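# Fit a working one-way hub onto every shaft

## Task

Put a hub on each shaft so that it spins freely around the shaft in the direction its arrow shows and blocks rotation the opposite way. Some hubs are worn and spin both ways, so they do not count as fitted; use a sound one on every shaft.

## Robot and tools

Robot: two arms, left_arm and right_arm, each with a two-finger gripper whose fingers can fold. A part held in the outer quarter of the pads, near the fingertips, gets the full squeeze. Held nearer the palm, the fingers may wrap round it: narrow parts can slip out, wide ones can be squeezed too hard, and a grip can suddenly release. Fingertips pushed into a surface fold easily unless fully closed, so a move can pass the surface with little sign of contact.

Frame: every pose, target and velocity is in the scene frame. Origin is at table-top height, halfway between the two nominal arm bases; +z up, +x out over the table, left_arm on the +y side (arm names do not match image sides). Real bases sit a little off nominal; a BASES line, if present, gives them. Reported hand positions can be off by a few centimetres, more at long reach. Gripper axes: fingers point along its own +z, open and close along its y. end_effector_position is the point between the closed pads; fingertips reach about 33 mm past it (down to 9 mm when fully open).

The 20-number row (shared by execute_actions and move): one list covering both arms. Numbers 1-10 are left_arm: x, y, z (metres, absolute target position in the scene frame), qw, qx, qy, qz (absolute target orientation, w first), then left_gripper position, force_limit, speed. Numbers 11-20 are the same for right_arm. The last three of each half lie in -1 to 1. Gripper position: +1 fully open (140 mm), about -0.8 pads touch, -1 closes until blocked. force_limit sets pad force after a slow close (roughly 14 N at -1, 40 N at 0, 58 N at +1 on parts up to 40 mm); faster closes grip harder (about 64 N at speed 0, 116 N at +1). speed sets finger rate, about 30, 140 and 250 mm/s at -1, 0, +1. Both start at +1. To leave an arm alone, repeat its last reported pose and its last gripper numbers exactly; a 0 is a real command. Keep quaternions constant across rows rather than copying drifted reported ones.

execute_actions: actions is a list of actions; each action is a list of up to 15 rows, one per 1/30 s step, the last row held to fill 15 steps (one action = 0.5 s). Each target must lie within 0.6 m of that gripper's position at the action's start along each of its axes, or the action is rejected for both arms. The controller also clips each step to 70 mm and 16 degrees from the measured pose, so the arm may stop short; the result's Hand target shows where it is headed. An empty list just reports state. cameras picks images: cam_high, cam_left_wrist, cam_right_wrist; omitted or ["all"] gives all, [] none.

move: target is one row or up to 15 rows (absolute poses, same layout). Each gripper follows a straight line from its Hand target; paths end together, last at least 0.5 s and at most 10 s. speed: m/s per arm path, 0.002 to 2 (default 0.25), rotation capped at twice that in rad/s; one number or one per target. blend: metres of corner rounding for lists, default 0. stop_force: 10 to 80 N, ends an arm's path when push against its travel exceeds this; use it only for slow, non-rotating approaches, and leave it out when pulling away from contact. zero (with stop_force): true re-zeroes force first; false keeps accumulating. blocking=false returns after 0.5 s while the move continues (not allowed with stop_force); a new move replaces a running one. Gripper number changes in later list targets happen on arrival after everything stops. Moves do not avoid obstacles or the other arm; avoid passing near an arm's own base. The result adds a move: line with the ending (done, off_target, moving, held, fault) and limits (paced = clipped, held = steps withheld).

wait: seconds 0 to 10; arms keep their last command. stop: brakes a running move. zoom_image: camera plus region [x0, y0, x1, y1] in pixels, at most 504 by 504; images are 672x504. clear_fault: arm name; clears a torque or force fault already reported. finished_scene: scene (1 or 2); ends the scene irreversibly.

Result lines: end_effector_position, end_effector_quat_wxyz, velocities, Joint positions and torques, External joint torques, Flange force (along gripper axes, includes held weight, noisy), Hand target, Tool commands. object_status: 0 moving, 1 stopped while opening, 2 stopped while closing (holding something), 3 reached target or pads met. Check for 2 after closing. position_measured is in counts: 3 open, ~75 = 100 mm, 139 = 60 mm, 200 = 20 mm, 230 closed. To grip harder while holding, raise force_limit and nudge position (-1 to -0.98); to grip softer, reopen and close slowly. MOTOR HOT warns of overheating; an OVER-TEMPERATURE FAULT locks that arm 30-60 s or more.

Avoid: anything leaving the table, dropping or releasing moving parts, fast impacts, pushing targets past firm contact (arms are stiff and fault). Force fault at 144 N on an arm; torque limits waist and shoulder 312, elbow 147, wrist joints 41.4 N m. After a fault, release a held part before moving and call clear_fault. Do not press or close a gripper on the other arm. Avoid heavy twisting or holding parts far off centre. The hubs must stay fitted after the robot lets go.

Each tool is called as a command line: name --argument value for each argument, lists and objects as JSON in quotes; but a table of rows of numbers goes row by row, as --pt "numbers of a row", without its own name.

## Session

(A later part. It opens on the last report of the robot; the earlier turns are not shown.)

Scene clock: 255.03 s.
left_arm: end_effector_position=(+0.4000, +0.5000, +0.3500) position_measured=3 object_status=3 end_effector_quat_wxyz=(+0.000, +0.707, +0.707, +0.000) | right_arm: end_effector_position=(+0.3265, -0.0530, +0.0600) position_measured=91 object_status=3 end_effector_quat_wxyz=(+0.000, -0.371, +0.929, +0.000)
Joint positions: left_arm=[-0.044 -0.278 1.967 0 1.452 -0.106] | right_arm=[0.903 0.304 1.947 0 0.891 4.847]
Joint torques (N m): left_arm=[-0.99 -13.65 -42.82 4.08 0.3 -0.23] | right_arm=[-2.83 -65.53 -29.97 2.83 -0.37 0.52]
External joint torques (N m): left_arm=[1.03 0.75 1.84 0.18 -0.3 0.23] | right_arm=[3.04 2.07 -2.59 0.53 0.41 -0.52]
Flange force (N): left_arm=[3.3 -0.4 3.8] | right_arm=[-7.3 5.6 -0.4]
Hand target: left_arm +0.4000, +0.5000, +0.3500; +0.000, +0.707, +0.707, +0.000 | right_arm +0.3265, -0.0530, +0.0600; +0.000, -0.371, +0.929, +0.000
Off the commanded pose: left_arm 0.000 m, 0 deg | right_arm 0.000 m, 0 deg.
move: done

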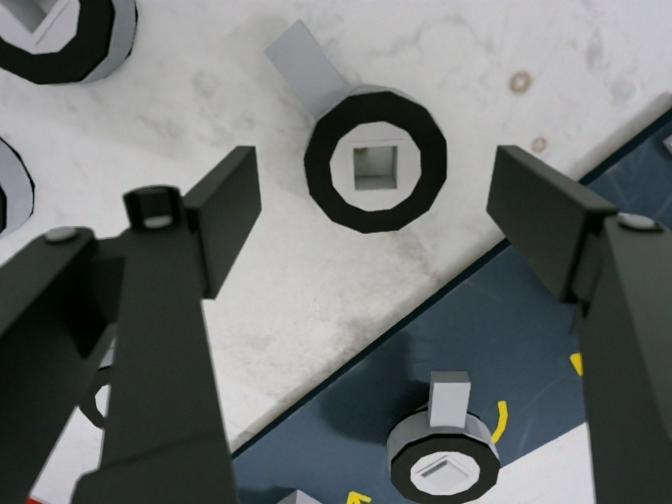

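move --pt "0.4 0.5 0.35 0 0.7071 0.7071 0 1 1 1 0.3256 -0.0538 0.06 0 0.3706 -0.9288 0 0.3 -1 -0.8" --pt "0.4 0.5 0.35 0 0.7071 0.7071 0 1 1 1 0.3256 -0.0538 0.041 0 0.3706 -0.9288 0 0.3 -1 -0.8" --speed 0.06 --cameras '[]'

execute_actions --actions '[[[0.4,0.5,0.35,0,0.7071,0.7071,0,1,1,1,0.3256,-0.0538,0.041,0,0.3706,-0.9288,0,-1,0,-1]],[[0.4,0.5,0.35,0,0.7071,0.7071,0,1,1,1,0.3256,-0.0538,0.041,0,0.3706,-0.9288,0,-1,0,-1]],[[0.4,0.5,0.35,0,0.7071,0.7071,0,1,1,1,0.3256,-0.0538,0.041,0,0.3706,-0.9288,0,-1,0,-1]],[[0.4,0.5,0.35,0,0.7071,0.7071,0,1,1,1,0.3256,-0.0538,0.041,0,0.3706,-0.9288,0,-0.98,1,-1]]]' --cameras '["cam_right_wrist"]'

zoom_image --camera "cam_right_wrist" --region '[290, 90, 470, 240]'

Scene clock: 275.70 s.
left_arm: end_effector_position=(+0.4000, +0.5000, +0.3500) position_measured=3 object_status=3 end_effector_quat_wxyz=(+0.000, +0.707, +0.707, +0.000) | right_arm: end_effector_position=(+0.3256, -0.0538, +0.0411) position_measured=91 object_status=3 end_effector_quat_wxyz=(+0.000, -0.371, +0.929, +0.000)
Joint positions: left_arm=[-0.044 -0.278 1.967 0 1.452 -0.106] | right_arm=[0.903 0.323 1.963 0 0.855 4.847]
Joint torques (N m): left_arm=[-1.03 -13.74 -42.82 4.08 0.29 -0.28] | right_arm=[-2.94 -67.49 -28.58 2.68 -0.39 0.51]
External joint torques (N m): left_arm=[1.18 0.47 1.83 0.18 -0.28 0.28] | right_arm=[3.31 2.89 -3.07 0.59 0.43 -0.51]
Flange force (N): left_arm=[3.8 -0.8 3.7] | right_arm=[-9.2 6.4 0.4]
Hand target: left_arm +0.4000, +0.5000, +0.3500; +0.000, +0.707, +0.707, +0.000 | right_arm +0.3256, -0.0538, +0.0410; +0.000, -0.371, +0.929, +0.000
Off the commanded pose: left_arm 0.000 m, 0 deg | right_arm 0.000 m, 0 deg.
move: done

Scene clock: 277.90 s.
left_arm: end_effector_position=(+0.4000, +0.5000, +0.3500) position_measured=3 object_status=3 end_effector_quat_wxyz=(+0.000, +0.707, +0.707, +0.000) | right_arm: end_effector_position=(+0.3256, -0.0538, +0.0410) position_measured=141 object_status=2 end_effector_quat_wxyz=(+0.000, -0.371, +0.929, +0.000)
Joint positions: left_arm=[-0.044 -0.278 1.967 0 1.452 -0.106] | right_arm=[0.903 0.324 1.963 0 0.855 4.847]
Joint torques (N m): left_arm=[-2.19 -13.82 -43.03 4.2 0.41 -0.26] | right_arm=[-3.07 -51.13 -21.42 2.91 -2.16 0.55]
External joint torques (N m): left_arm=[2.31 0.5 1.97 0.07 -0.41 0.26] | right_arm=[3.37 -13.4 -10.2 0.35 2.2 -0.55]
External joint torques at the end of the 1st action: left_arm=[1.67 0.29 1.87 0.11 -0.38 0.25] | right_arm=[3.45 2.26 -2.7 0.63 0.41 -0.52]
External joint torques at the end of the 2nd action: left_arm=[1.62 -0.21 2.06 0.13 -0.31 0.22] | right_arm=[3.29 1.23 -2.77 0.56 0.42 -0.43]
External joint torques at the end of the 3rd action: left_arm=[1.62 0.25 1.89 0.14 -0.2 0.23] | right_arm=[3.05 -8.39 -7.29 0.47 1.85 -0.54]
Flange force (N): left_arm=[6.7 -0.6 4.1] | right_arm=[-2.7 5.2 -26.4]
Flange force at the end of the 1st action (N): left_arm=[5.0 -1.0 3.9] | right_arm=[-7.7 6.3 0.0]
Flange force at the end of the 2nd action (N): left_arm=[4.8 -2.2 3.9] | right_arm=[-6.5 5.9 -1.3]
Flange force at the end of the 3rd action (N): left_arm=[4.8 -1.2 3.6] | right_arm=[-3.6 4.8 -18.0]
Hand target: left_arm +0.4000, +0.5000, +0.3500; +0.000, +0.707, +0.707, +0.000 | right_arm +0.3256, -0.0538, +0.0410; +0.000, -0.371, +0.929, +0.000
Off the commanded pose: left_arm 0.000 m, 0 deg | right_arm 0.000 m, 0 deg.

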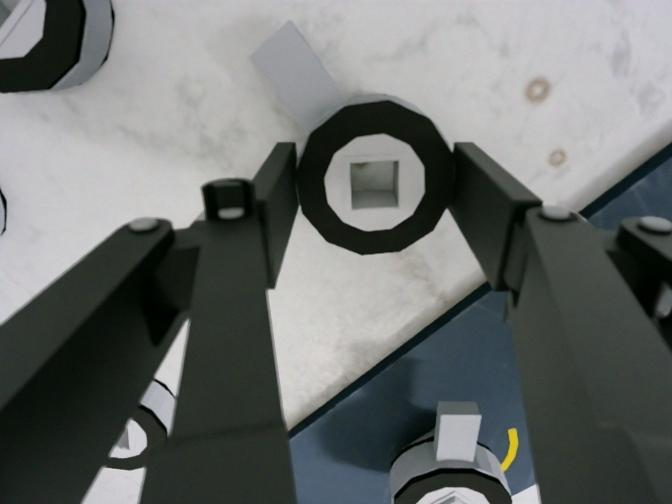

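Scaled by 2.800 from the camera's image (finer frame: 960x720).

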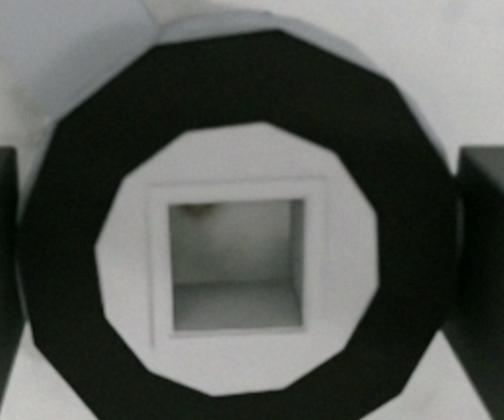

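move --pt "0.4 0.5 0.35 0 0.7071 0.7071 0 1 1 1 0.3256 -0.0538 0.135 0 0.3706 -0.9288 0 -0.98 1 -1" --pt "0.4 0.5 0.35 0 0.7071 0.7071 0 1 1 1 0.2852 0.0932 0.135 0 0.6884 -0.7254 0 -0.98 1 -1" --pt "0.4 0.5 0.35 0 0.7071 0.7071 0 1 1 1 0.2852 0.0932 0.0905 0 0.6884 -0.7254 0 -0.98 1 -1" --speed '[0.12,0.2,0.08]' --cameras '["cam_right_wrist"]'

zoom_image --camera "cam_right_wrist" --region '[345, 160, 405, 220]'

Scene clock: 291.70 s.
left_arm: end_effector_position=(+0.4000, +0.5000, +0.3500) position_measured=3 object_status=3 end_effector_quat_wxyz=(+0.000, +0.707, +0.707, +0.000) | right_arm: end_effector_position=(+0.2852, +0.0932, +0.0906) position_measured=141 object_status=2 end_effector_quat_wxyz=(+0.000, +0.688, -0.725, +0.000)
Joint positions: left_arm=[-0.044 -0.278 1.967 0 1.452 -0.106] | right_arm=[1.075 0.417 1.713 0 1.012 4.26]
Joint torques (N m): left_arm=[-1.4 -13.75 -42.85 4.14 0.27 -0.24] | right_arm=[-2.5 -81.26 -34.54 3.05 -0.32 0.55]
External joint torques (N m): left_arm=[1.55 0.36 1.81 0.13 -0.26 0.24] | right_arm=[2.53 4.07 -0.95 0.58 0.36 -0.55]
Flange force (N): left_arm=[4.6 -0.9 3.6] | right_arm=[-8.5 -0.7 2.2]
Hand target: left_arm +0.4000, +0.5000, +0.3500; +0.000, +0.707, +0.707, +0.000 | right_arm +0.2852, +0.0932, +0.0905; +0.000, +0.688, -0.725, +0.000
Off the commanded pose: left_arm 0.000 m, 0 deg | right_arm 0.000 m, 0 deg.
move: done

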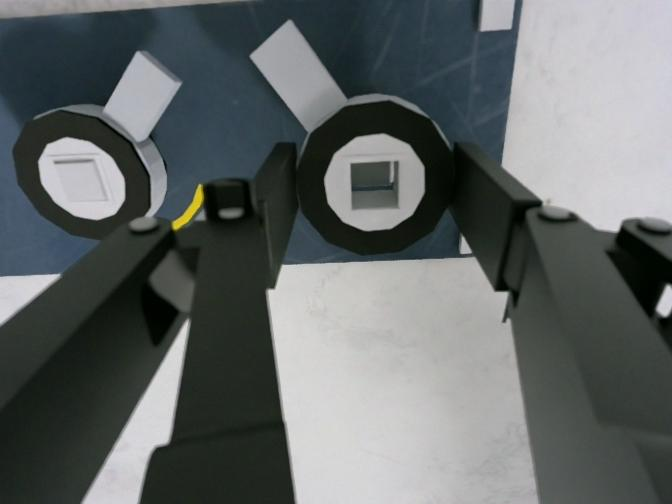

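Scaled by 8.400 from the camera's image (finer frame: 960x720).

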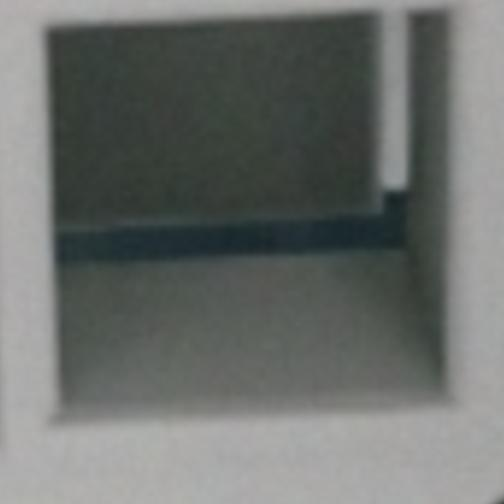

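move --pt "0.4 0.5 0.35 0 0.7071 0.7071 0 1 1 1 0.2857 0.0931 0.0905 0 0.6884 -0.7254 0 -0.98 1 -1" --pt "0.4 0.5 0.35 0 0.7071 0.7071 0 1 1 1 0.2857 0.0931 0.07 0 0.6884 -0.7254 0 -0.98 1 -1" --speed 0.01 --cameras '[]'

move --target '[0.4,0.5,0.35,0,0.7071,0.7071,0,1,1,1,0.2857,0.0931,0.052,0,0.6884,-0.7254,0,-0.98,1,-1]' --speed 0.006 --stop_force 14 --cameras '[]'

Scene clock: 302.57 s.
left_arm: end_effector_position=(+0.4000, +0.5000, +0.3500) position_measured=3 object_status=3 end_effector_quat_wxyz=(+0.000, +0.707, +0.707, +0.000) | right_arm: end_effector_position=(+0.2857, +0.0931, +0.0700) position_measured=141 object_status=2 end_effector_quat_wxyz=(+0.000, +0.688, -0.725, +0.000)
Joint positions: left_arm=[-0.044 -0.278 1.967 0 1.452 -0.106] | right_arm=[1.075 0.435 1.728 0 0.978 4.259]
Joint torques (N m): left_arm=[-0.88 -13.66 -42.88 4.1 0.36 -0.3] | right_arm=[2.95 -82.17 -32.68 5.32 0.11 0.54]
External joint torques (N m): left_arm=[0.96 0.7 1.95 0.16 -0.36 0.3] | right_arm=[-2.64 3.89 -2.1 -1.75 -0.08 -0.54]
Flange force (N): left_arm=[3.3 -0.6 4.1] | right_arm=[-7.0 -7.8 2.1]
Hand target: left_arm +0.4000, +0.5000, +0.3500; +0.000, +0.707, +0.707, +0.000 | right_arm +0.2857, +0.0931, +0.0700; +0.000, +0.688, -0.725, +0.000
Off the commanded pose: left_arm 0.000 m, 0 deg | right_arm 0.000 m, 0 deg.
move: done

Scene clock: 304.30 s.
left_arm: end_effector_position=(+0.4000, +0.5000, +0.3500) position_measured=3 object_status=3 end_effector_quat_wxyz=(+0.000, +0.707, +0.707, +0.000) | right_arm: end_effector_position=(+0.2857, +0.0931, +0.0634) position_measured=141 object_status=2 end_effector_quat_wxyz=(+0.000, +0.688, -0.725, +0.000)
Joint positions: left_arm=[-0.044 -0.278 1.967 0 1.452 -0.106] | right_arm=[1.075 0.441 1.733 0 0.967 4.259]
Joint torques (N m): left_arm=[-1.45 -13.77 -43.06 4.16 0.29 -0.29] | right_arm=[2.35 -65.64 -25.96 5.3 -2.27 0.56]
External joint torques (N m): left_arm=[1.63 0.15 1.93 0.11 -0.29 0.29] | right_arm=[-2.11 -12.9 -8.57 -1.76 2.3 -0.56]
Flange force (N): left_arm=[5.0 -1.4 3.8] | right_arm=[-0.8 -4.3 -21.8]
Hand target: left_arm +0.4000, +0.5000, +0.3500; +0.000, +0.707, +0.707, +0.000 | right_arm +0.2857, +0.0931, +0.0634; +0.000, +0.688, -0.725, +0.000
Off the commanded pose: left_arm 0.000 m, 0 deg | right_arm 0.011 m, 0 deg.
move: contact (right_arm)

execute_actions --actions '[[[0.4,0.5,0.35,0,0.7071,0.7071,0,1,1,1,0.2857,0.0931,0.0634,0,0.6884,-0.7254,0,0.17,-1,-1]],[[0.4,0.5,0.35,0,0.7071,0.7071,0,1,1,1,0.2857,0.0931,0.0634,0,0.6884,-0.7254,0,0.17,-1,-1]],[[0.4,0.5,0.35,0,0.7071,0.7071,0,1,1,1,0.2857,0.0931,0.0634,0,0.6884,-0.7254,0,-1,-1,-1]],[[0.4,0.5,0.35,0,0.7071,0.7071,0,1,1,1,0.2857,0.0931,0.0634,0,0.6884,-0.7254,0,-1,-1,-1]],[[0.4,0.5,0.35,0,0.7071,0.7071,0,1,1,1,0.2857,0.0931,0.0634,0,0.6884,-0.7254,0,-1,-1,-1]]]' --cameras '["cam_right_wrist"]'

move --target '[0.4,0.5,0.35,0,0.7071,0.7071,0,1,1,1,0.2857,0.0931,0.0634,0,0.515,-0.8572,0,-1,-1,-1]' --speed 0.1 --cameras '["cam_right_wrist"]'

move --target '[0.4,0.5,0.35,0,0.7071,0.7071,0,1,1,1,0.2857,0.0931,0.0634,0,0.829,-0.5592,0,-1,-1,-1]' --speed 0.1 --cameras '["cam_right_wrist"]'

Scene clock: 346.63 s.
left_arm: end_effector_position=(+0.4000, +0.5000, +0.3500) position_measured=3 object_status=3 end_effector_quat_wxyz=(+0.000, +0.707, +0.707, +0.000) | right_arm: end_effector_position=(+0.2857, +0.0931, +0.0634) position_measured=138 object_status=2 end_effector_quat_wxyz=(+0.000, +0.688, -0.725, +0.000)
Joint positions: left_arm=[-0.044 -0.278 1.967 0 1.452 -0.106] | right_arm=[1.075 0.441 1.733 0 0.967 4.259]
Joint torques (N m): left_arm=[-1.24 -13.33 -42.71 4.15 0.4 -0.28] | right_arm=[1.88 -76.9 -28.81 4.86 0.01 0.53]
External joint torques (N m): left_arm=[1.46 -0.68 1.49 0.13 -0.39 0.28] | right_arm=[-1.55 -1.64 -5.67 -1.32 0.02 -0.53]
External joint torques at the end of the 1st action: left_arm=[1.54 -0.56 2.07 0.02 -0.36 0.21] | right_arm=[3.17 1.98 -2.76 0.41 0.38 -0.53]
External joint torques at the end of the 2nd action: left_arm=[1.41 0.36 1.68 0.2 -0.4 0.29] | right_arm=[3 2.06 -2.66 0.55 0.41 -0.45]
External joint torques at the end of the 3rd action: left_arm=[1.56 0.3 2.08 0.21 -0.35 0.26] | right_arm=[3.04 1.87 -2.51 0.6 0.39 -0.5]
External joint torques at the end of the 4th action: left_arm=[1.1 0.2 2 0.16 -0.3 0.28] | right_arm=[-0.72 -1.43 -4.78 -1.05 0.23 -0.52]
Flange force (N): left_arm=[4.5 -2.3 3.1] | right_arm=[-7.8 -6.5 -5.6]
Flange force at the end of the 1st action (N): left_arm=[4.6 -2.8 4.0] | right_arm=[-9.7 -0.2 -0.8]
Flange force at the end of the 2nd action (N): left_arm=[4.4 -0.7 3.6] | right_arm=[-9.6 -0.3 -0.7]
Flange force at the end of the 3rd action (N): left_arm=[4.7 -1.3 4.1] | right_arm=[-9.0 -0.1 -0.7]
Flange force at the end of the 4th action (N): left_arm=[3.6 -1.5 3.9] | right_arm=[-7.0 -4.8 -5.1]
Hand target: left_arm +0.4000, +0.5000, +0.3500; +0.000, +0.707, +0.707, +0.000 | right_arm +0.2857, +0.0931, +0.0634; +0.000, +0.688, -0.725, +0.000
Off the commanded pose: left_arm 0.000 m, 0 deg | right_arm 0.000 m, 0 deg.

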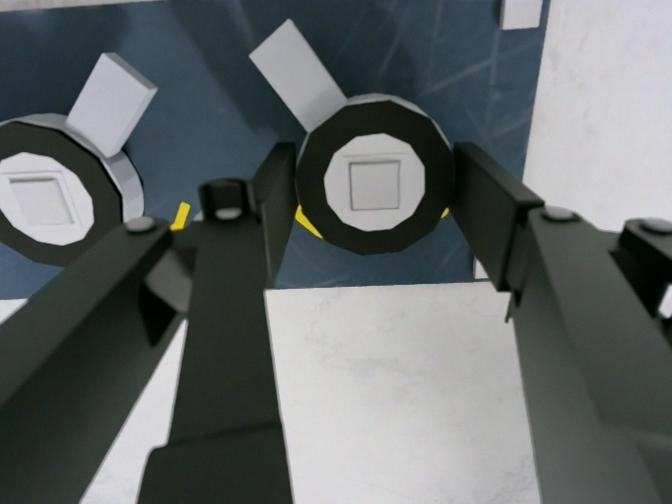

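Scene clock: 349.23 s.
left_arm: end_effector_position=(+0.4000, +0.5000, +0.3500) position_measured=3 object_status=3 end_effector_quat_wxyz=(+0.000, +0.707, +0.707, +0.000) | right_arm: end_effector_position=(+0.2859, +0.0931, +0.0634) position_measured=138 object_status=2 end_effector_quat_wxyz=(+0.000, -0.515, +0.857, +0.000)
Joint positions: left_arm=[-0.044 -0.278 1.967 0 1.452 -0.106] | right_arm=[1.074 0.441 1.733 0 0.967 4.696]
Joint torques (N m): left_arm=[-1.06 -13.63 -42.76 4.2 0.35 -0.22] | right_arm=[7.96 -81.81 12.97 9.21 27.89 4.24]
External joint torques (N m): left_arm=[1.19 0.38 1.76 0.06 -0.35 0.22] | right_arm=[-7.85 3.38 -47.46 -5.65 -27.86 -4.24]
Flange force (N): left_arm=[3.7 -0.9 3.7] | right_arm=[-83.4 -14.1 15.0]
Hand target: left_arm +0.4000, +0.5000, +0.3500; +0.000, +0.707, +0.707, +0.000 | right_arm +0.2857, +0.0931, +0.0634; +0.000, -0.515, +0.857, +0.000
Off the commanded pose: left_arm 0.000 m, 0 deg | right_arm 0.000 m, 0 deg.
move: done

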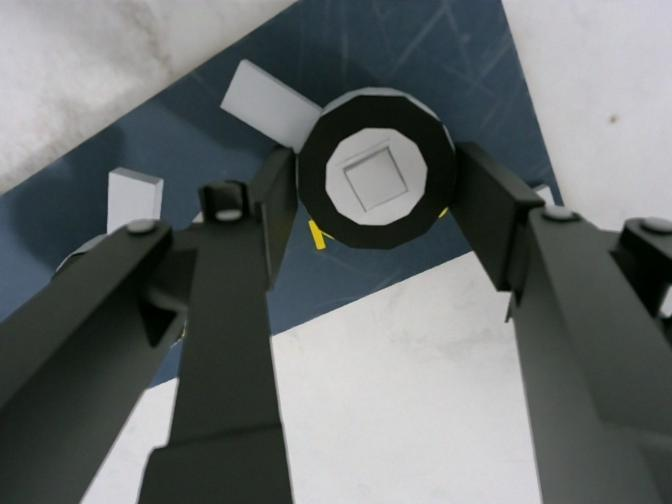

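Scene clock: 354.03 s.
left_arm: end_effector_position=(+0.4000, +0.5000, +0.3500) position_measured=3 object_status=3 end_effector_quat_wxyz=(+0.000, +0.707, +0.707, +0.000) | right_arm: end_effector_position=(+0.2857, +0.0931, +0.0634) position_measured=138 object_status=2 end_effector_quat_wxyz=(+0.000, +0.829, -0.559, +0.000)
Joint positions: left_arm=[-0.044 -0.278 1.967 0 1.452 -0.106] | right_arm=[1.075 0.441 1.733 0 0.967 3.823]
Joint torques (N m): left_arm=[-1.58 -13.42 -42.94 4.15 0.32 -0.27] | right_arm=[2.61 -77.1 -27.66 4.99 1.05 0.31]
External joint torques (N m): left_arm=[1.68 0.43 2.01 0.1 -0.32 0.27] | right_arm=[-2.55 -1.34 -6.86 -1.47 -1.04 -0.31]
Flange force (N): left_arm=[5.0 -1.0 4.0] | right_arm=[-4.9 -11.4 -4.4]
Hand target: left_arm +0.4000, +0.5000, +0.3500; +0.000, +0.707, +0.707, +0.000 | right_arm +0.2857, +0.0931, +0.0634; +0.000, +0.829, -0.559, +0.000
Off the commanded pose: left_arm 0.000 m, 0 deg | right_arm 0.000 m, 0 deg.
move: done

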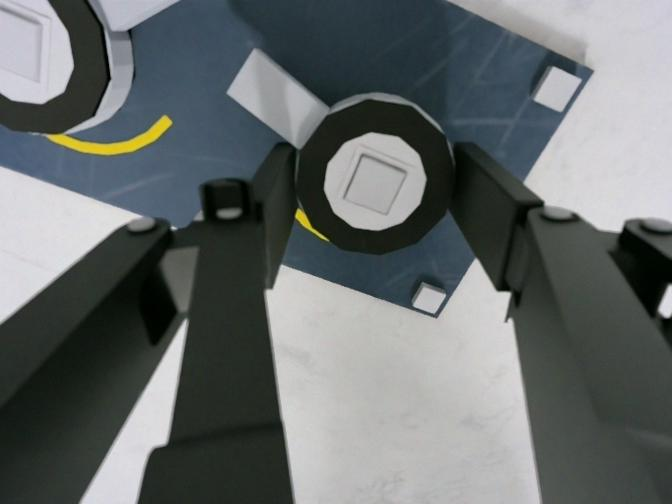

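execute_actions --actions '[[[0.4,0.5,0.35,0,0.7071,0.7071,0,1,1,1,0.2857,0.0931,0.0634,0,0.829,-0.5592,0,0.17,-1,-1]],[[0.4,0.5,0.35,0,0.7071,0.7071,0,1,1,1,0.2857,0.0931,0.0634,0,0.829,-0.5592,0,0.17,-1,-1]],[[0.4,0.5,0.35,0,0.7071,0.7071,0,1,1,1,0.2857,0.0931,0.0634,0,0.829,-0.5592,0,-1,0,-1]],[[0.4,0.5,0.35,0,0.7071,0.7071,0,1,1,1,0.2857,0.0931,0.0634,0,0.829,-0.5592,0,-1,0,-1]],[[0.4,0.5,0.35,0,0.7071,0.7071,0,1,1,1,0.2857,0.0931,0.0634,0,0.829,-0.5592,0,-1,0,-1]],[[0.4,0.5,0.35,0,0.7071,0.7071,0,1,1,1,0.2857,0.0931,0.0634,0,0.829,-0.5592,0,-0.98,1,-1]]]' --cameras '[]'

move --pt "0.4 0.5 0.35 0 0.7071 0.7071 0 1 1 1 0.2857 0.0931 0.115 0 0.829 -0.5592 0 -0.98 1 -1" --pt "0.4 0.5 0.35 0 0.7071 0.7071 0 1 1 1 0.2857 0.0931 0.14 0 0.829 -0.5592 0 -0.98 1 -1" --pt "0.4 0.5 0.35 0 0.7071 0.7071 0 1 1 1 0.5455 0.0935 0.14 0 0.829 -0.5592 0 -0.98 1 -1" --pt "0.4 0.5 0.35 0 0.7071 0.7071 0 1 1 1 0.5455 0.0935 0.0905 0 0.829 -0.5592 0 -0.98 1 -1" --speed '[0.03,0.1,0.2,0.06]' --blend '[0,0.01,0.01,0]' --cameras '["cam_right_wrist"]'

zoom_image --camera "cam_right_wrist" --region '[345, 160, 405, 220]'

Scene clock: 396.83 s.
left_arm: end_effector_position=(+0.4000, +0.5000, +0.3500) position_measured=3 object_status=3 end_effector_quat_wxyz=(+0.000, +0.707, +0.707, +0.000) | right_arm: end_effector_position=(+0.2857, +0.0931, +0.0634) position_measured=141 object_status=2 end_effector_quat_wxyz=(+0.000, +0.829, -0.559, +0.000)
Joint positions: left_arm=[-0.044 -0.278 1.967 0 1.452 -0.106] | right_arm=[1.075 0.441 1.733 0 0.967 3.823]
Joint torques (N m): left_arm=[-1.44 -13.22 -42.85 4.04 0.32 -0.22] | right_arm=[1.1 -67.04 -22.79 4.58 0.23 0.49]
External joint torques (N m): left_arm=[1.59 -0.36 1.74 0.23 -0.31 0.22] | right_arm=[-0.72 -11.5 -11.67 -1.07 -0.22 -0.49]
External joint torques at the end of the 2nd action: left_arm=[1.28 -0.06 1.87 0.14 -0.25 0.27] | right_arm=[3.05 2.05 -2.59 0.62 0.41 -0.57]
External joint torques at the end of the 3rd action: left_arm=[1.73 0.27 1.86 0.15 -0.35 0.27] | right_arm=[3.03 1.58 -2.59 0.61 0.43 -0.54]
External joint torques at the end of the 4th action: left_arm=[1.96 -0.02 2.04 0.2 -0.32 0.24] | right_arm=[-0.21 -6.33 -9.44 -0.64 -0.27 -0.61]
External joint torques at the end of the 5th action: left_arm=[1.48 -0.07 1.97 0.17 -0.34 0.25] | right_arm=[-0.53 -7.36 -9.98 -1.02 -0.58 -0.54]
Flange force (N): left_arm=[4.7 -2.1 3.4] | right_arm=[-4.8 -7.8 -18.6]
Flange force at the end of the 2nd action (N): left_arm=[4.0 -1.8 3.6] | right_arm=[-8.4 -4.3 -0.6]
Flange force at the end of the 3rd action (N): left_arm=[5.2 -1.0 3.8] | right_arm=[-8.0 -3.8 -1.1]
Flange force at the end of the 4th action (N): left_arm=[5.7 -1.7 4.0] | right_arm=[-6.6 -9.1 -12.2]
Flange force at the end of the 5th action (N): left_arm=[4.5 -1.8 3.9] | right_arm=[-6.0 -9.0 -13.0]
Hand target: left_arm +0.4000, +0.5000, +0.3500; +0.000, +0.707, +0.707, +0.000 | right_arm +0.2857, +0.0931, +0.0634; +0.000, +0.829, -0.559, +0.000
Off the commanded pose: left_arm 0.000 m, 0 deg | right_arm 0.000 m, 0 deg.

Scene clock: 401.30 s.
left_arm: end_effector_position=(+0.4000, +0.5000, +0.3500) position_measured=3 object_status=3 end_effector_quat_wxyz=(+0.000, +0.707, +0.707, +0.000) | right_arm: end_effector_position=(+0.5455, +0.0935, +0.0906) position_measured=141 object_status=2 end_effector_quat_wxyz=(+0.000, +0.829, -0.559, +0.000)
Joint positions: left_arm=[-0.044 -0.278 1.967 0 1.452 -0.106] | right_arm=[0.813 0.626 1.372 0 1.143 3.561]
Joint torques (N m): left_arm=[-1.62 -13.4 -42.78 4.16 0.33 -0.3] | right_arm=[-3.11 -102.75 -37.09 3.3 -0.77 0.5]
External joint torques (N m): left_arm=[1.77 0.02 1.73 0.1 -0.32 0.3] | right_arm=[4.05 3.93 -1.05 0.6 0.78 -0.5]
Flange force (N): left_arm=[5.4 -1.3 3.5] | right_arm=[-7.9 -6.8 0.7]
Hand target: left_arm +0.4000, +0.5000, +0.3500; +0.000, +0.707, +0.707, +0.000 | right_arm +0.5455, +0.0935, +0.0905; +0.000, +0.829, -0.559, +0.000
Off the commanded pose: left_arm 0.000 m, 0 deg | right_arm 0.000 m, 0 deg.
move: done

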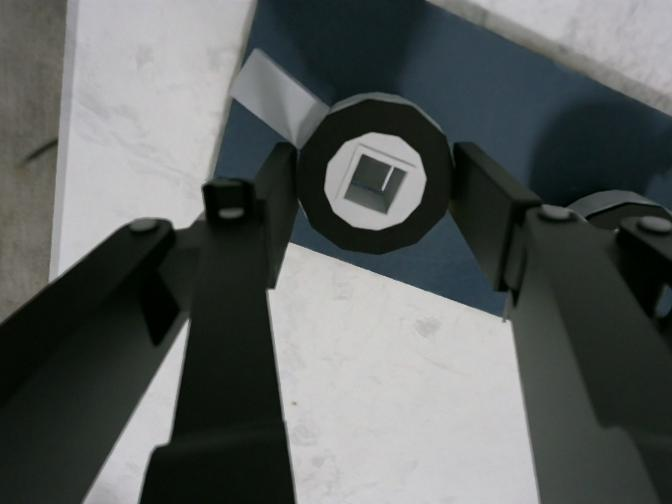

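Scaled by 8.400 from the camera's image (finer frame: 960x720).

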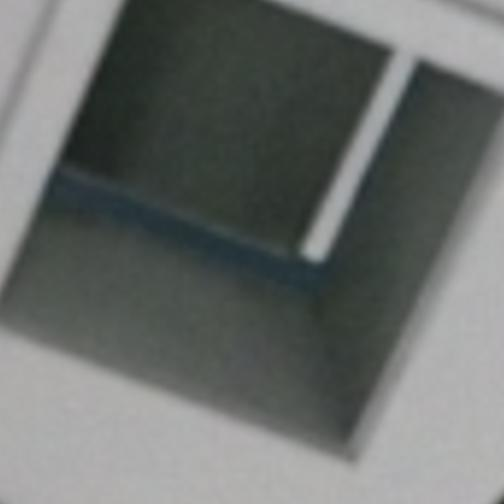

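zoom_image --camera "cam_right_wrist" --region '[348, 160, 398, 198]'

Scaled by 10.080 from the camera's image (finer frame: 960x720).

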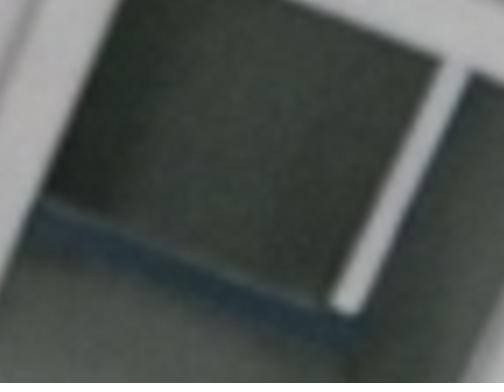

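move --target '[0.4,0.5,0.35,0,0.7071,0.7071,0,1,1,1,0.5461,0.093,0.0905,0,0.829,-0.5592,0,-0.98,1,-1]' --speed 0.02 --cameras '["cam_right_wrist"]'

zoom_image --camera "cam_right_wrist" --region '[345, 160, 405, 220]'

Scene clock: 460.40 s.
left_arm: end_effector_position=(+0.4000, +0.5000, +0.3500) position_measured=3 object_status=3 end_effector_quat_wxyz=(+0.000, +0.707, +0.707, +0.000) | right_arm: end_effector_position=(+0.5461, +0.0930, +0.0905) position_measured=141 object_status=2 end_effector_quat_wxyz=(+0.000, +0.829, -0.559, +0.000)
Joint positions: left_arm=[-0.044 -0.278 1.967 0 1.452 -0.106] | right_arm=[0.812 0.626 1.372 0 1.143 3.56]
Joint torques (N m): left_arm=[-1.13 -13.35 -42.81 4.19 0.32 -0.22] | right_arm=[-2.58 -103.19 -37.35 3.27 -0.39 0.59]
External joint torques (N m): left_arm=[1.28 -0.11 1.71 0.08 -0.32 0.22] | right_arm=[3.18 4.39 -0.79 0.62 0.4 -0.59]
Flange force (N): left_arm=[3.9 -1.7 3.4] | right_arm=[-6.7 -6.9 1.8]
Hand target: left_arm +0.4000, +0.5000, +0.3500; +0.000, +0.707, +0.707, +0.000 | right_arm +0.5461, +0.0930, +0.0905; +0.000, +0.829, -0.559, +0.000
Off the commanded pose: left_arm 0.000 m, 0 deg | right_arm 0.000 m, 0 deg.
move: done

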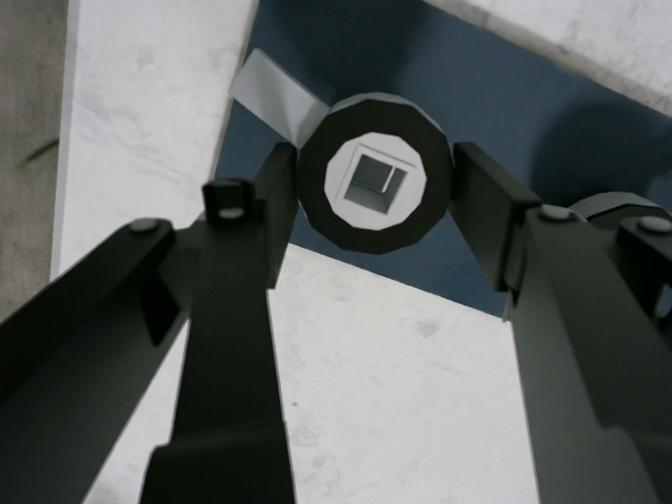

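Scaled by 8.400 from the camera's image (finer frame: 960x720).

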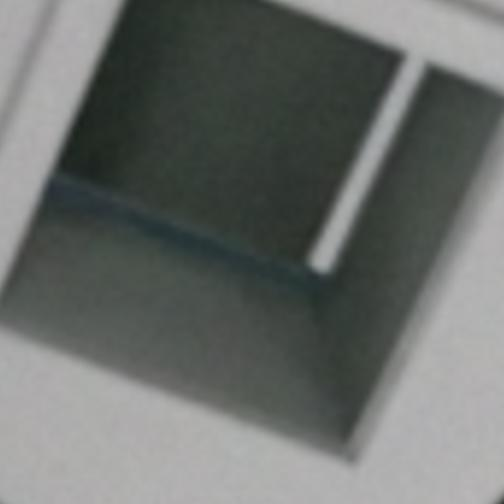

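move --pt "0.4 0.5 0.35 0 0.7071 0.7071 0 1 1 1 0.546 0.0932 0.0905 0 0.829 -0.5592 0 -0.98 1 -1" --pt "0.4 0.5 0.35 0 0.7071 0.7071 0 1 1 1 0.546 0.0932 0.07 0 0.829 -0.5592 0 -0.98 1 -1" --speed '[0.02,0.01]' --stop_force 10 --cameras '["cam_right_wrist"]'

zoom_image --camera "cam_right_wrist" --region '[345, 150, 405, 210]'

Scene clock: 471.83 s.
left_arm: end_effector_position=(+0.4000, +0.5000, +0.3500) position_measured=3 object_status=3 end_effector_quat_wxyz=(+0.000, +0.707, +0.707, +0.000) | right_arm: end_effector_position=(+0.5460, +0.0932, +0.0700) position_measured=141 object_status=2 end_effector_quat_wxyz=(+0.000, +0.829, -0.559, +0.000)
Joint positions: left_arm=[-0.044 -0.278 1.967 0 1.452 -0.106] | right_arm=[0.812 0.641 1.388 0 1.113 3.56]
Joint torques (N m): left_arm=[-1.43 -13.51 -43.03 4.12 0.35 -0.27] | right_arm=[-0.68 -102.34 -33.35 3.92 1.42 0.49]
External joint torques (N m): left_arm=[1.51 0.32 2.04 0.14 -0.34 0.27] | right_arm=[1.09 3.12 -4.14 -0.1 -1.41 -0.49]
Flange force (N): left_arm=[4.6 -1.2 4.1] | right_arm=[-6.7 -12.0 1.3]
Hand target: left_arm +0.4000, +0.5000, +0.3500; +0.000, +0.707, +0.707, +0.000 | right_arm +0.5460, +0.0932, +0.0700; +0.000, +0.829, -0.559, +0.000
Off the commanded pose: left_arm 0.000 m, 0 deg | right_arm 0.000 m, 0 deg.
move: done

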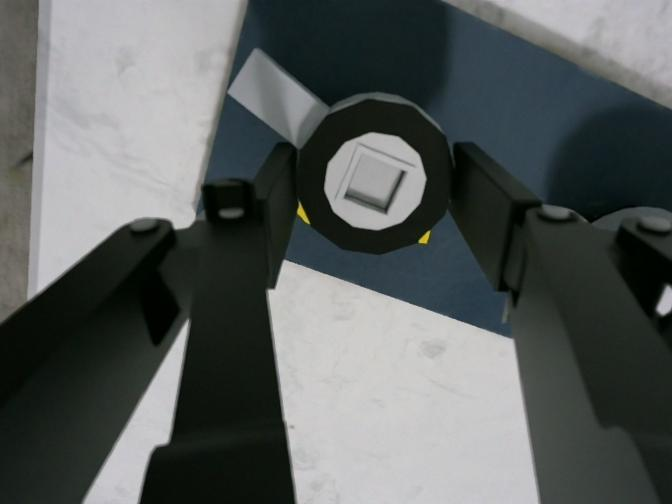

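Scaled by 8.400 from the camera's image (finer frame: 960x720).

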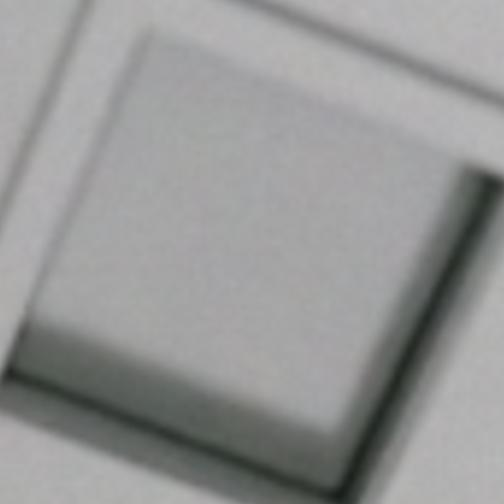

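move --target '[0.4,0.5,0.35,0,0.7071,0.7071,0,1,1,1,0.546,0.0932,0.052,0,0.829,-0.5592,0,-0.98,1,-1]' --speed 0.006 --stop_force 14 --cameras '["cam_right_wrist"]'

zoom_image --camera "cam_right_wrist" --region '[345, 150, 405, 210]'

Scene clock: 481.27 s.
left_arm: end_effector_position=(+0.4000, +0.5000, +0.3500) position_measured=3 object_status=3 end_effector_quat_wxyz=(+0.000, +0.707, +0.707, +0.000) | right_arm: end_effector_position=(+0.5460, +0.0932, +0.0640) position_measured=141 object_status=2 end_effector_quat_wxyz=(+0.000, +0.829, -0.559, +0.000)
Joint positions: left_arm=[-0.044 -0.278 1.967 0 1.452 -0.106] | right_arm=[0.812 0.645 1.392 0 1.104 3.56]
Joint torques (N m): left_arm=[-1.7 -12.99 -43.01 4.12 0.33 -0.27] | right_arm=[-1.15 -83.23 -25.57 4.05 -0.84 0.5]
External joint torques (N m): left_arm=[1.85 -0.38 1.98 0.15 -0.32 0.27] | right_arm=[1.08 -16.26 -11.84 -0.25 0.85 -0.5]
Flange force (N): left_arm=[5.5 -2.3 3.8] | right_arm=[-3.9 -6.4 -21.7]
Hand target: left_arm +0.4000, +0.5000, +0.3500; +0.000, +0.707, +0.707, +0.000 | right_arm +0.5460, +0.0932, +0.0640; +0.000, +0.829, -0.559, +0.000
Off the commanded pose: left_arm 0.000 m, 0 deg | right_arm 0.012 m, 0 deg.
move: contact (right_arm)

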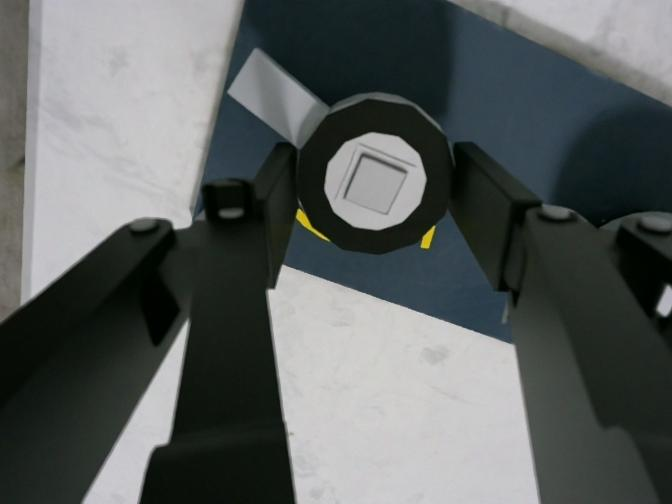

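Scaled by 8.400 from the camera's image (finer frame: 960x720).

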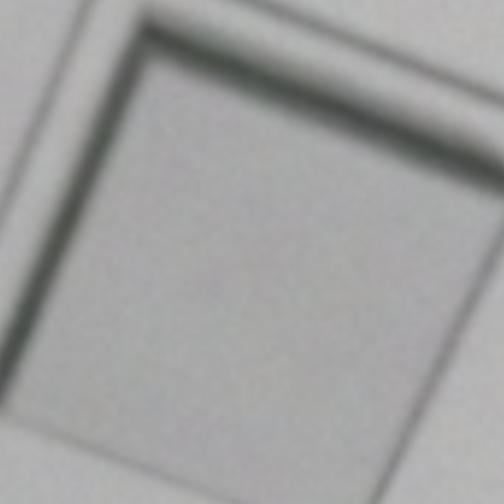

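execute_actions --actions '[[[0.4,0.5,0.35,0,0.7071,0.7071,0,1,1,1,0.546,0.0932,0.064,0,0.829,-0.5592,0,0.3,-1,-0.8]],[[0.4,0.5,0.35,0,0.7071,0.7071,0,1,1,1,0.546,0.0932,0.064,0,0.829,-0.5592,0,0.3,-1,-0.8]]]' --cameras '[]'

move --pt "0.4 0.5 0.35 0 0.7071 0.7071 0 1 1 1 0.546 0.0932 0.13 0 0.829 -0.5592 0 0.3 -1 -0.8" --pt "0.4 0.5 0.35 0 0.7071 0.7071 0 1 1 1 0.5 -0.12 0.2 0 0.7071 -0.7071 0 0.3 -1 -0.8" --speed '[0.08,0.25]' --blend '[0.01,0]' --cameras '["cam_right_wrist","cam_high"]'

Scene clock: 494.23 s.
left_arm: end_effector_position=(+0.4000, +0.5000, +0.3500) position_measured=3 object_status=3 end_effector_quat_wxyz=(+0.000, +0.707, +0.707, +0.000) | right_arm: end_effector_position=(+0.5460, +0.0932, +0.0639) position_measured=91 object_status=3 end_effector_quat_wxyz=(+0.000, +0.829, -0.559, +0.000)
Joint positions: left_arm=[-0.044 -0.278 1.967 0 1.452 -0.106] | right_arm=[0.812 0.645 1.392 0 1.104 3.56]
Joint torques (N m): left_arm=[-1.96 -13.35 -42.78 4.18 0.31 -0.26] | right_arm=[-2.64 -101.3 -34.81 3.3 -0.34 0.54]
External joint torques (N m): left_arm=[2.14 -0.23 1.71 0.09 -0.31 0.26] | right_arm=[2.93 1.74 -2.58 0.51 0.35 -0.54]
External joint torques at the end of the 1st action: left_arm=[1.46 -0.18 1.87 0.1 -0.36 0.34] | right_arm=[2.9 1.52 -2.46 0.62 0.4 -0.56]
Flange force (N): left_arm=[6.2 -1.7 3.4] | right_arm=[-6.7 -7.4 -1.1]
Flange force at the end of the 1st action (N): left_arm=[4.7 -1.9 3.7] | right_arm=[-6.4 -7.0 -1.2]
Hand target: left_arm +0.4000, +0.5000, +0.3500; +0.000, +0.707, +0.707, +0.000 | right_arm +0.5460, +0.0932, +0.0640; +0.000, +0.829, -0.559, +0.000
Off the commanded pose: left_arm 0.000 m, 0 deg | right_arm 0.000 m, 0 deg.

Scene clock: 496.43 s.
left_arm: end_effector_position=(+0.4000, +0.5000, +0.3500) position_measured=3 object_status=3 end_effector_quat_wxyz=(+0.000, +0.707, +0.707, +0.000) | right_arm: end_effector_position=(+0.5000, -0.1199, +0.1999) position_measured=91 object_status=3 end_effector_quat_wxyz=(+0.000, +0.707, -0.707, +0.000)
Joint positions: left_arm=[-0.044 -0.278 1.967 0 1.452 -0.106] | right_arm=[0.645 0.286 1.68 0 1.176 3.777]
Joint torques (N m): left_arm=[-1.32 -13.13 -42.93 4.15 0.32 -0.29] | right_arm=[-1.54 -69.65 -35.56 3.44 -0.32 0.67]
External joint torques (N m): left_arm=[1.37 0.09 1.93 0.11 -0.32 0.29] | right_arm=[1.94 2.05 -3.05 0.51 0.33 -0.67]
Flange force (N): left_arm=[4.3 -1.5 3.8] | right_arm=[-7.4 -6.2 -2.7]
Hand target: left_arm +0.4000, +0.5000, +0.3500; +0.000, +0.707, +0.707, +0.000 | right_arm +0.5000, -0.1200, +0.2000; +0.000, +0.707, -0.707, +0.000
Off the commanded pose: left_arm 0.000 m, 0 deg | right_arm 0.000 m, 0 deg.
move: done
Images, in order (width x height): cam_high 672x504, cam_right_wrist 672x504.

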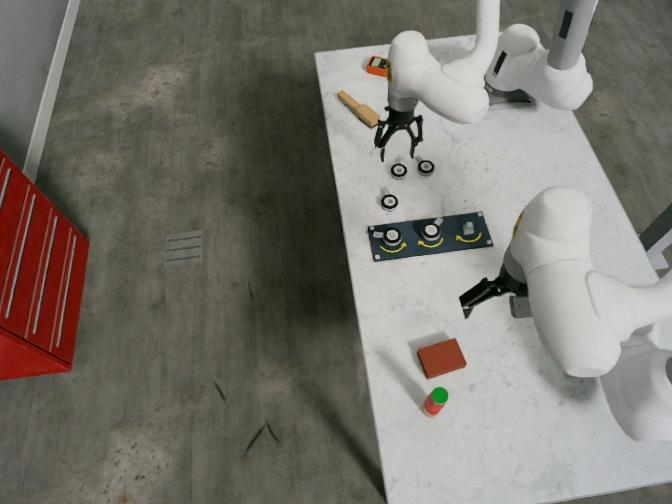

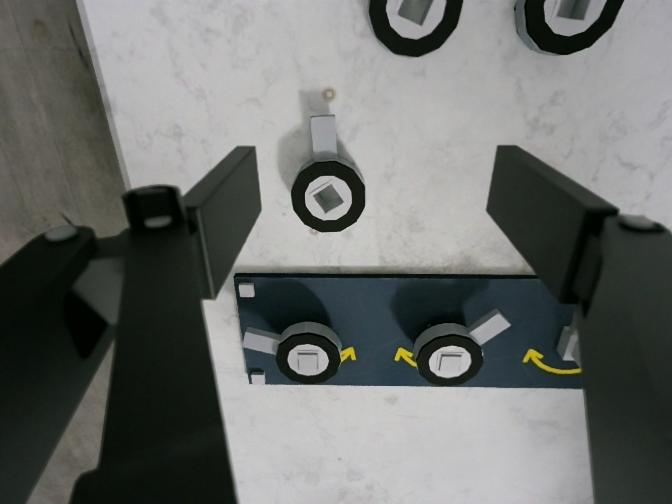

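zoom_image --camera "cam_right_wrist" --region '[280, 150, 380, 240]'

Scaled by 5.040 from the camera's image (finer frame: 960x720).

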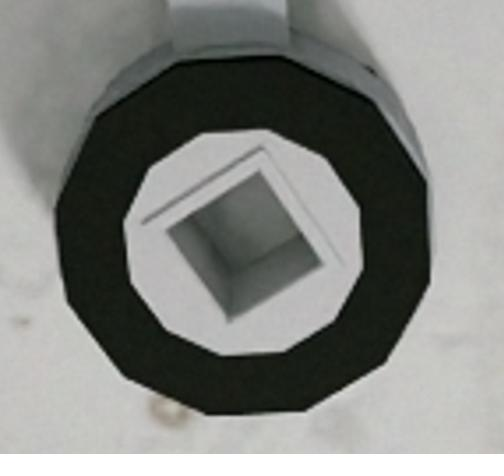

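move --target '[0.4,0.5,0.35,0,0.7071,0.7071,0,1,1,1,0.538,-0.058,0.06,0,0.8788,-0.4772,0,0.3,-1,-0.8]' --speed 0.15 --cameras '["cam_right_wrist"]'

zoom_image --camera "cam_right_wrist" --region '[290, 90, 470, 240]'

Scene clock: 520.57 s.
left_arm: end_effector_position=(+0.4000, +0.5000, +0.3500) position_measured=3 object_status=3 end_effector_quat_wxyz=(+0.000, +0.707, +0.707, +0.000) | right_arm: end_effector_position=(+0.5380, -0.0580, +0.0600) position_measured=91 object_status=3 end_effector_quat_wxyz=(+0.000, +0.879, -0.477, +0.000)
Joint positions: left_arm=[-0.044 -0.278 1.967 0 1.452 -0.106] | right_arm=[0.681 0.491 1.66 0 0.99 3.238]
Joint torques (N m): left_arm=[-1.99 -13.05 -43.2 4.06 0.29 -0.22] | right_arm=[-3.05 -86.18 -32.41 2.93 -0.51 0.3]
External joint torques (N m): left_arm=[2.11 -0.15 2.16 0.21 -0.3 0.22] | right_arm=[3.71 2.26 -2.61 0.65 0.51 -0.3]
Flange force (N): left_arm=[6.1 -2.1 4.1] | right_arm=[-5.8 -8.7 -0.6]
Hand target: left_arm +0.4000, +0.5000, +0.3500; +0.000, +0.707, +0.707, +0.000 | right_arm +0.5380, -0.0580, +0.0600; +0.000, +0.879, -0.477, +0.000
Off the commanded pose: left_arm 0.000 m, 0 deg | right_arm 0.000 m, 0 deg.
move: done

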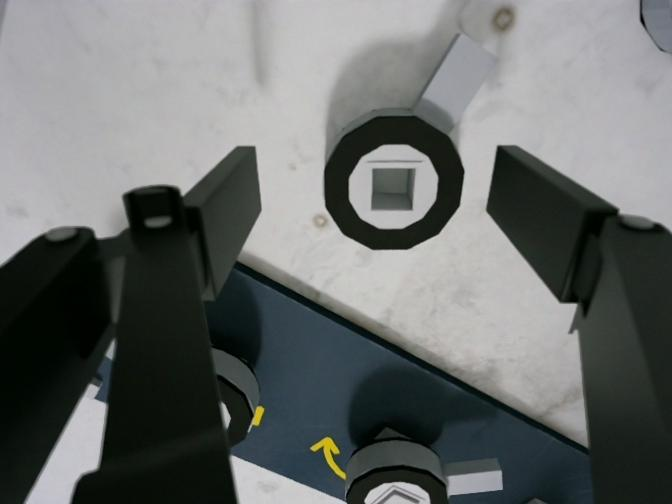

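Scaled by 2.800 from the camera's image (finer frame: 960x720).

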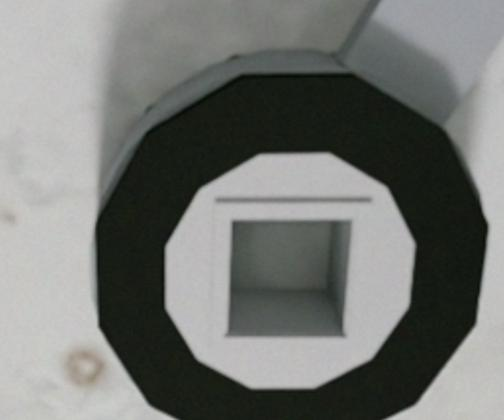

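move --target '[0.4,0.5,0.35,0,0.7071,0.7071,0,1,1,1,0.5273,-0.056,0.06,0,0.8788,-0.4772,0,0.3,-1,-0.8]' --speed 0.08 --cameras '["cam_right_wrist"]'

zoom_image --camera "cam_right_wrist" --region '[290, 90, 470, 240]'

Scene clock: 532.90 s.
left_arm: end_effector_position=(+0.4000, +0.5000, +0.3500) position_measured=3 object_status=3 end_effector_quat_wxyz=(+0.000, +0.707, +0.707, +0.000) | right_arm: end_effector_position=(+0.5274, -0.0560, +0.0600) position_measured=91 object_status=3 end_effector_quat_wxyz=(+0.000, +0.879, -0.477, +0.000)
Joint positions: left_arm=[-0.044 -0.278 1.967 0 1.452 -0.106] | right_arm=[0.692 0.482 1.675 0 0.984 3.248]
Joint torques (N m): left_arm=[-1.63 -13.93 -43.02 4.19 0.45 -0.19] | right_arm=[-2.98 -84.93 -31.9 2.99 -0.46 0.39]
External joint torques (N m): left_arm=[1.73 0.71 1.96 0.08 -0.45 0.19] | right_arm=[3.09 2.28 -2.99 0.55 0.46 -0.39]
Flange force (N): left_arm=[5.0 -0.4 4.2] | right_arm=[-5.1 -9.5 -0.8]
Hand target: left_arm +0.4000, +0.5000, +0.3500; +0.000, +0.707, +0.707, +0.000 | right_arm +0.5273, -0.0560, +0.0600; +0.000, +0.879, -0.477, +0.000
Off the commanded pose: left_arm 0.000 m, 0 deg | right_arm 0.000 m, 0 deg.
move: done

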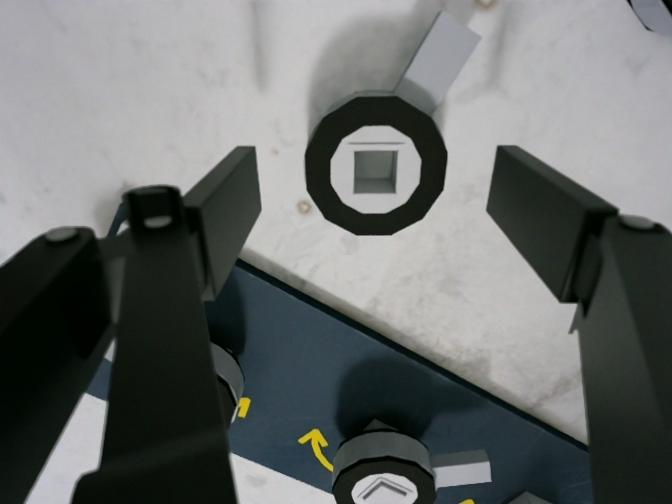

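Scaled by 2.800 from the camera's image (finer frame: 960x720).

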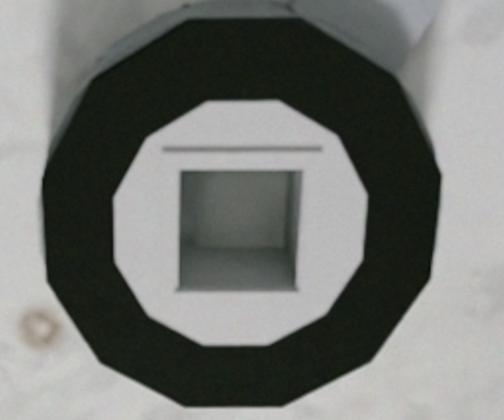

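move --target '[0.4,0.5,0.35,0,0.7071,0.7071,0,1,1,1,0.5272,-0.0557,0.041,0,0.8788,-0.4772,0,0.3,-1,-0.8]' --speed 0.06 --cameras '[]'

execute_actions --actions '[[[0.4,0.5,0.35,0,0.7071,0.7071,0,1,1,1,0.5272,-0.0557,0.041,0,0.8788,-0.4772,0,-1,0,-1]],[[0.4,0.5,0.35,0,0.7071,0.7071,0,1,1,1,0.5272,-0.0557,0.041,0,0.8788,-0.4772,0,-1,0,-1]],[[0.4,0.5,0.35,0,0.7071,0.7071,0,1,1,1,0.5272,-0.0557,0.041,0,0.8788,-0.4772,0,-1,0,-1]],[[0.4,0.5,0.35,0,0.7071,0.7071,0,1,1,1,0.5272,-0.0557,0.041,0,0.8788,-0.4772,0,-0.98,1,-1]]]' --cameras '["cam_right_wrist"]'

zoom_image --camera "cam_right_wrist" --region '[300, 100, 450, 250]'

Scene clock: 543.73 s.
left_arm: end_effector_position=(+0.4000, +0.5000, +0.3500) position_measured=3 object_status=3 end_effector_quat_wxyz=(+0.000, +0.707, +0.707, +0.000) | right_arm: end_effector_position=(+0.5272, -0.0557, +0.0410) position_measured=91 object_status=3 end_effector_quat_wxyz=(+0.000, +0.879, -0.477, +0.000)
Joint positions: left_arm=[-0.044 -0.278 1.967 0 1.452 -0.106] | right_arm=[0.692 0.5 1.688 0 0.954 3.249]
Joint torques (N m): left_arm=[-1.88 -13.64 -43.02 4.16 0.33 -0.28] | right_arm=[-2.98 -86.48 -30.92 2.91 -0.53 0.45]
External joint torques (N m): left_arm=[1.97 0.71 2.03 0.1 -0.33 0.28] | right_arm=[3.54 2.63 -3.2 0.57 0.53 -0.45]
Flange force (N): left_arm=[5.8 -0.4 4.1] | right_arm=[-5.7 -10.4 -0.4]
Hand target: left_arm +0.4000, +0.5000, +0.3500; +0.000, +0.707, +0.707, +0.000 | right_arm +0.5272, -0.0557, +0.0410; +0.000, +0.879, -0.477, +0.000
Off the commanded pose: left_arm 0.000 m, 0 deg | right_arm 0.000 m, 0 deg.
move: done

Scene clock: 545.93 s.
left_arm: end_effector_position=(+0.4000, +0.5000, +0.3500) position_measured=3 object_status=3 end_effector_quat_wxyz=(+0.000, +0.707, +0.707, +0.000) | right_arm: end_effector_position=(+0.5272, -0.0557, +0.0410) position_measured=142 object_status=2 end_effector_quat_wxyz=(+0.000, +0.879, -0.477, +0.000)
Joint positions: left_arm=[-0.044 -0.278 1.967 0 1.452 -0.106] | right_arm=[0.692 0.5 1.688 0 0.954 3.249]
Joint torques (N m): left_arm=[-1.36 -13.42 -42.94 4.18 0.31 -0.28] | right_arm=[-2.66 -72.69 -25.77 2.92 -1.67 0.56]
External joint torques (N m): left_arm=[1.55 -0.28 1.78 0.1 -0.29 0.28] | right_arm=[3.03 -10.98 -8.38 0.56 1.67 -0.56]
External joint torques at the end of the 1st action: left_arm=[1.56 -1 1.88 0.13 -0.33 0.3] | right_arm=[3.16 1.77 -2.48 0.57 0.37 -0.51]
External joint torques at the end of the 2nd action: left_arm=[1.63 -0.23 1.56 0.17 -0.31 0.28] | right_arm=[3.28 1.67 -2.39 0.71 0.58 -0.49]
External joint torques at the end of the 3rd action: left_arm=[0.9 0.01 1.86 0.17 -0.32 0.33] | right_arm=[2.94 -6.93 -6.32 0.52 1.39 -0.5]
Flange force (N): left_arm=[4.8 -2.0 3.4] | right_arm=[-4.1 -4.8 -18.3]
Flange force at the end of the 1st action (N): left_arm=[4.8 -3.3 3.5] | right_arm=[-4.7 -7.6 -0.5]
Flange force at the end of the 2nd action (N): left_arm=[5.0 -1.6 3.1] | right_arm=[-4.9 -7.5 -0.9]
Flange force at the end of the 3rd action (N): left_arm=[3.2 -1.7 3.7] | right_arm=[-4.1 -5.4 -12.8]
Hand target: left_arm +0.4000, +0.5000, +0.3500; +0.000, +0.707, +0.707, +0.000 | right_arm +0.5272, -0.0557, +0.0410; +0.000, +0.879, -0.477, +0.000
Off the commanded pose: left_arm 0.000 m, 0 deg | right_arm 0.000 m, 0 deg.

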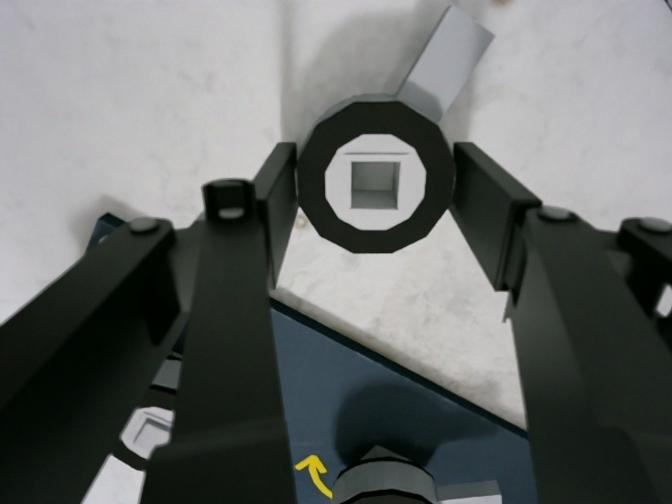

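Scaled by 3.360 from the camera's image (finer frame: 960x720).

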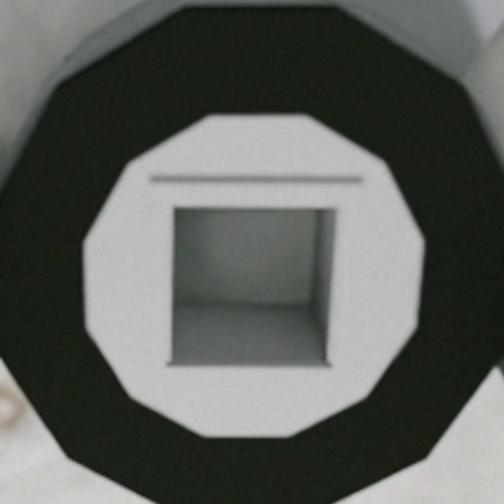

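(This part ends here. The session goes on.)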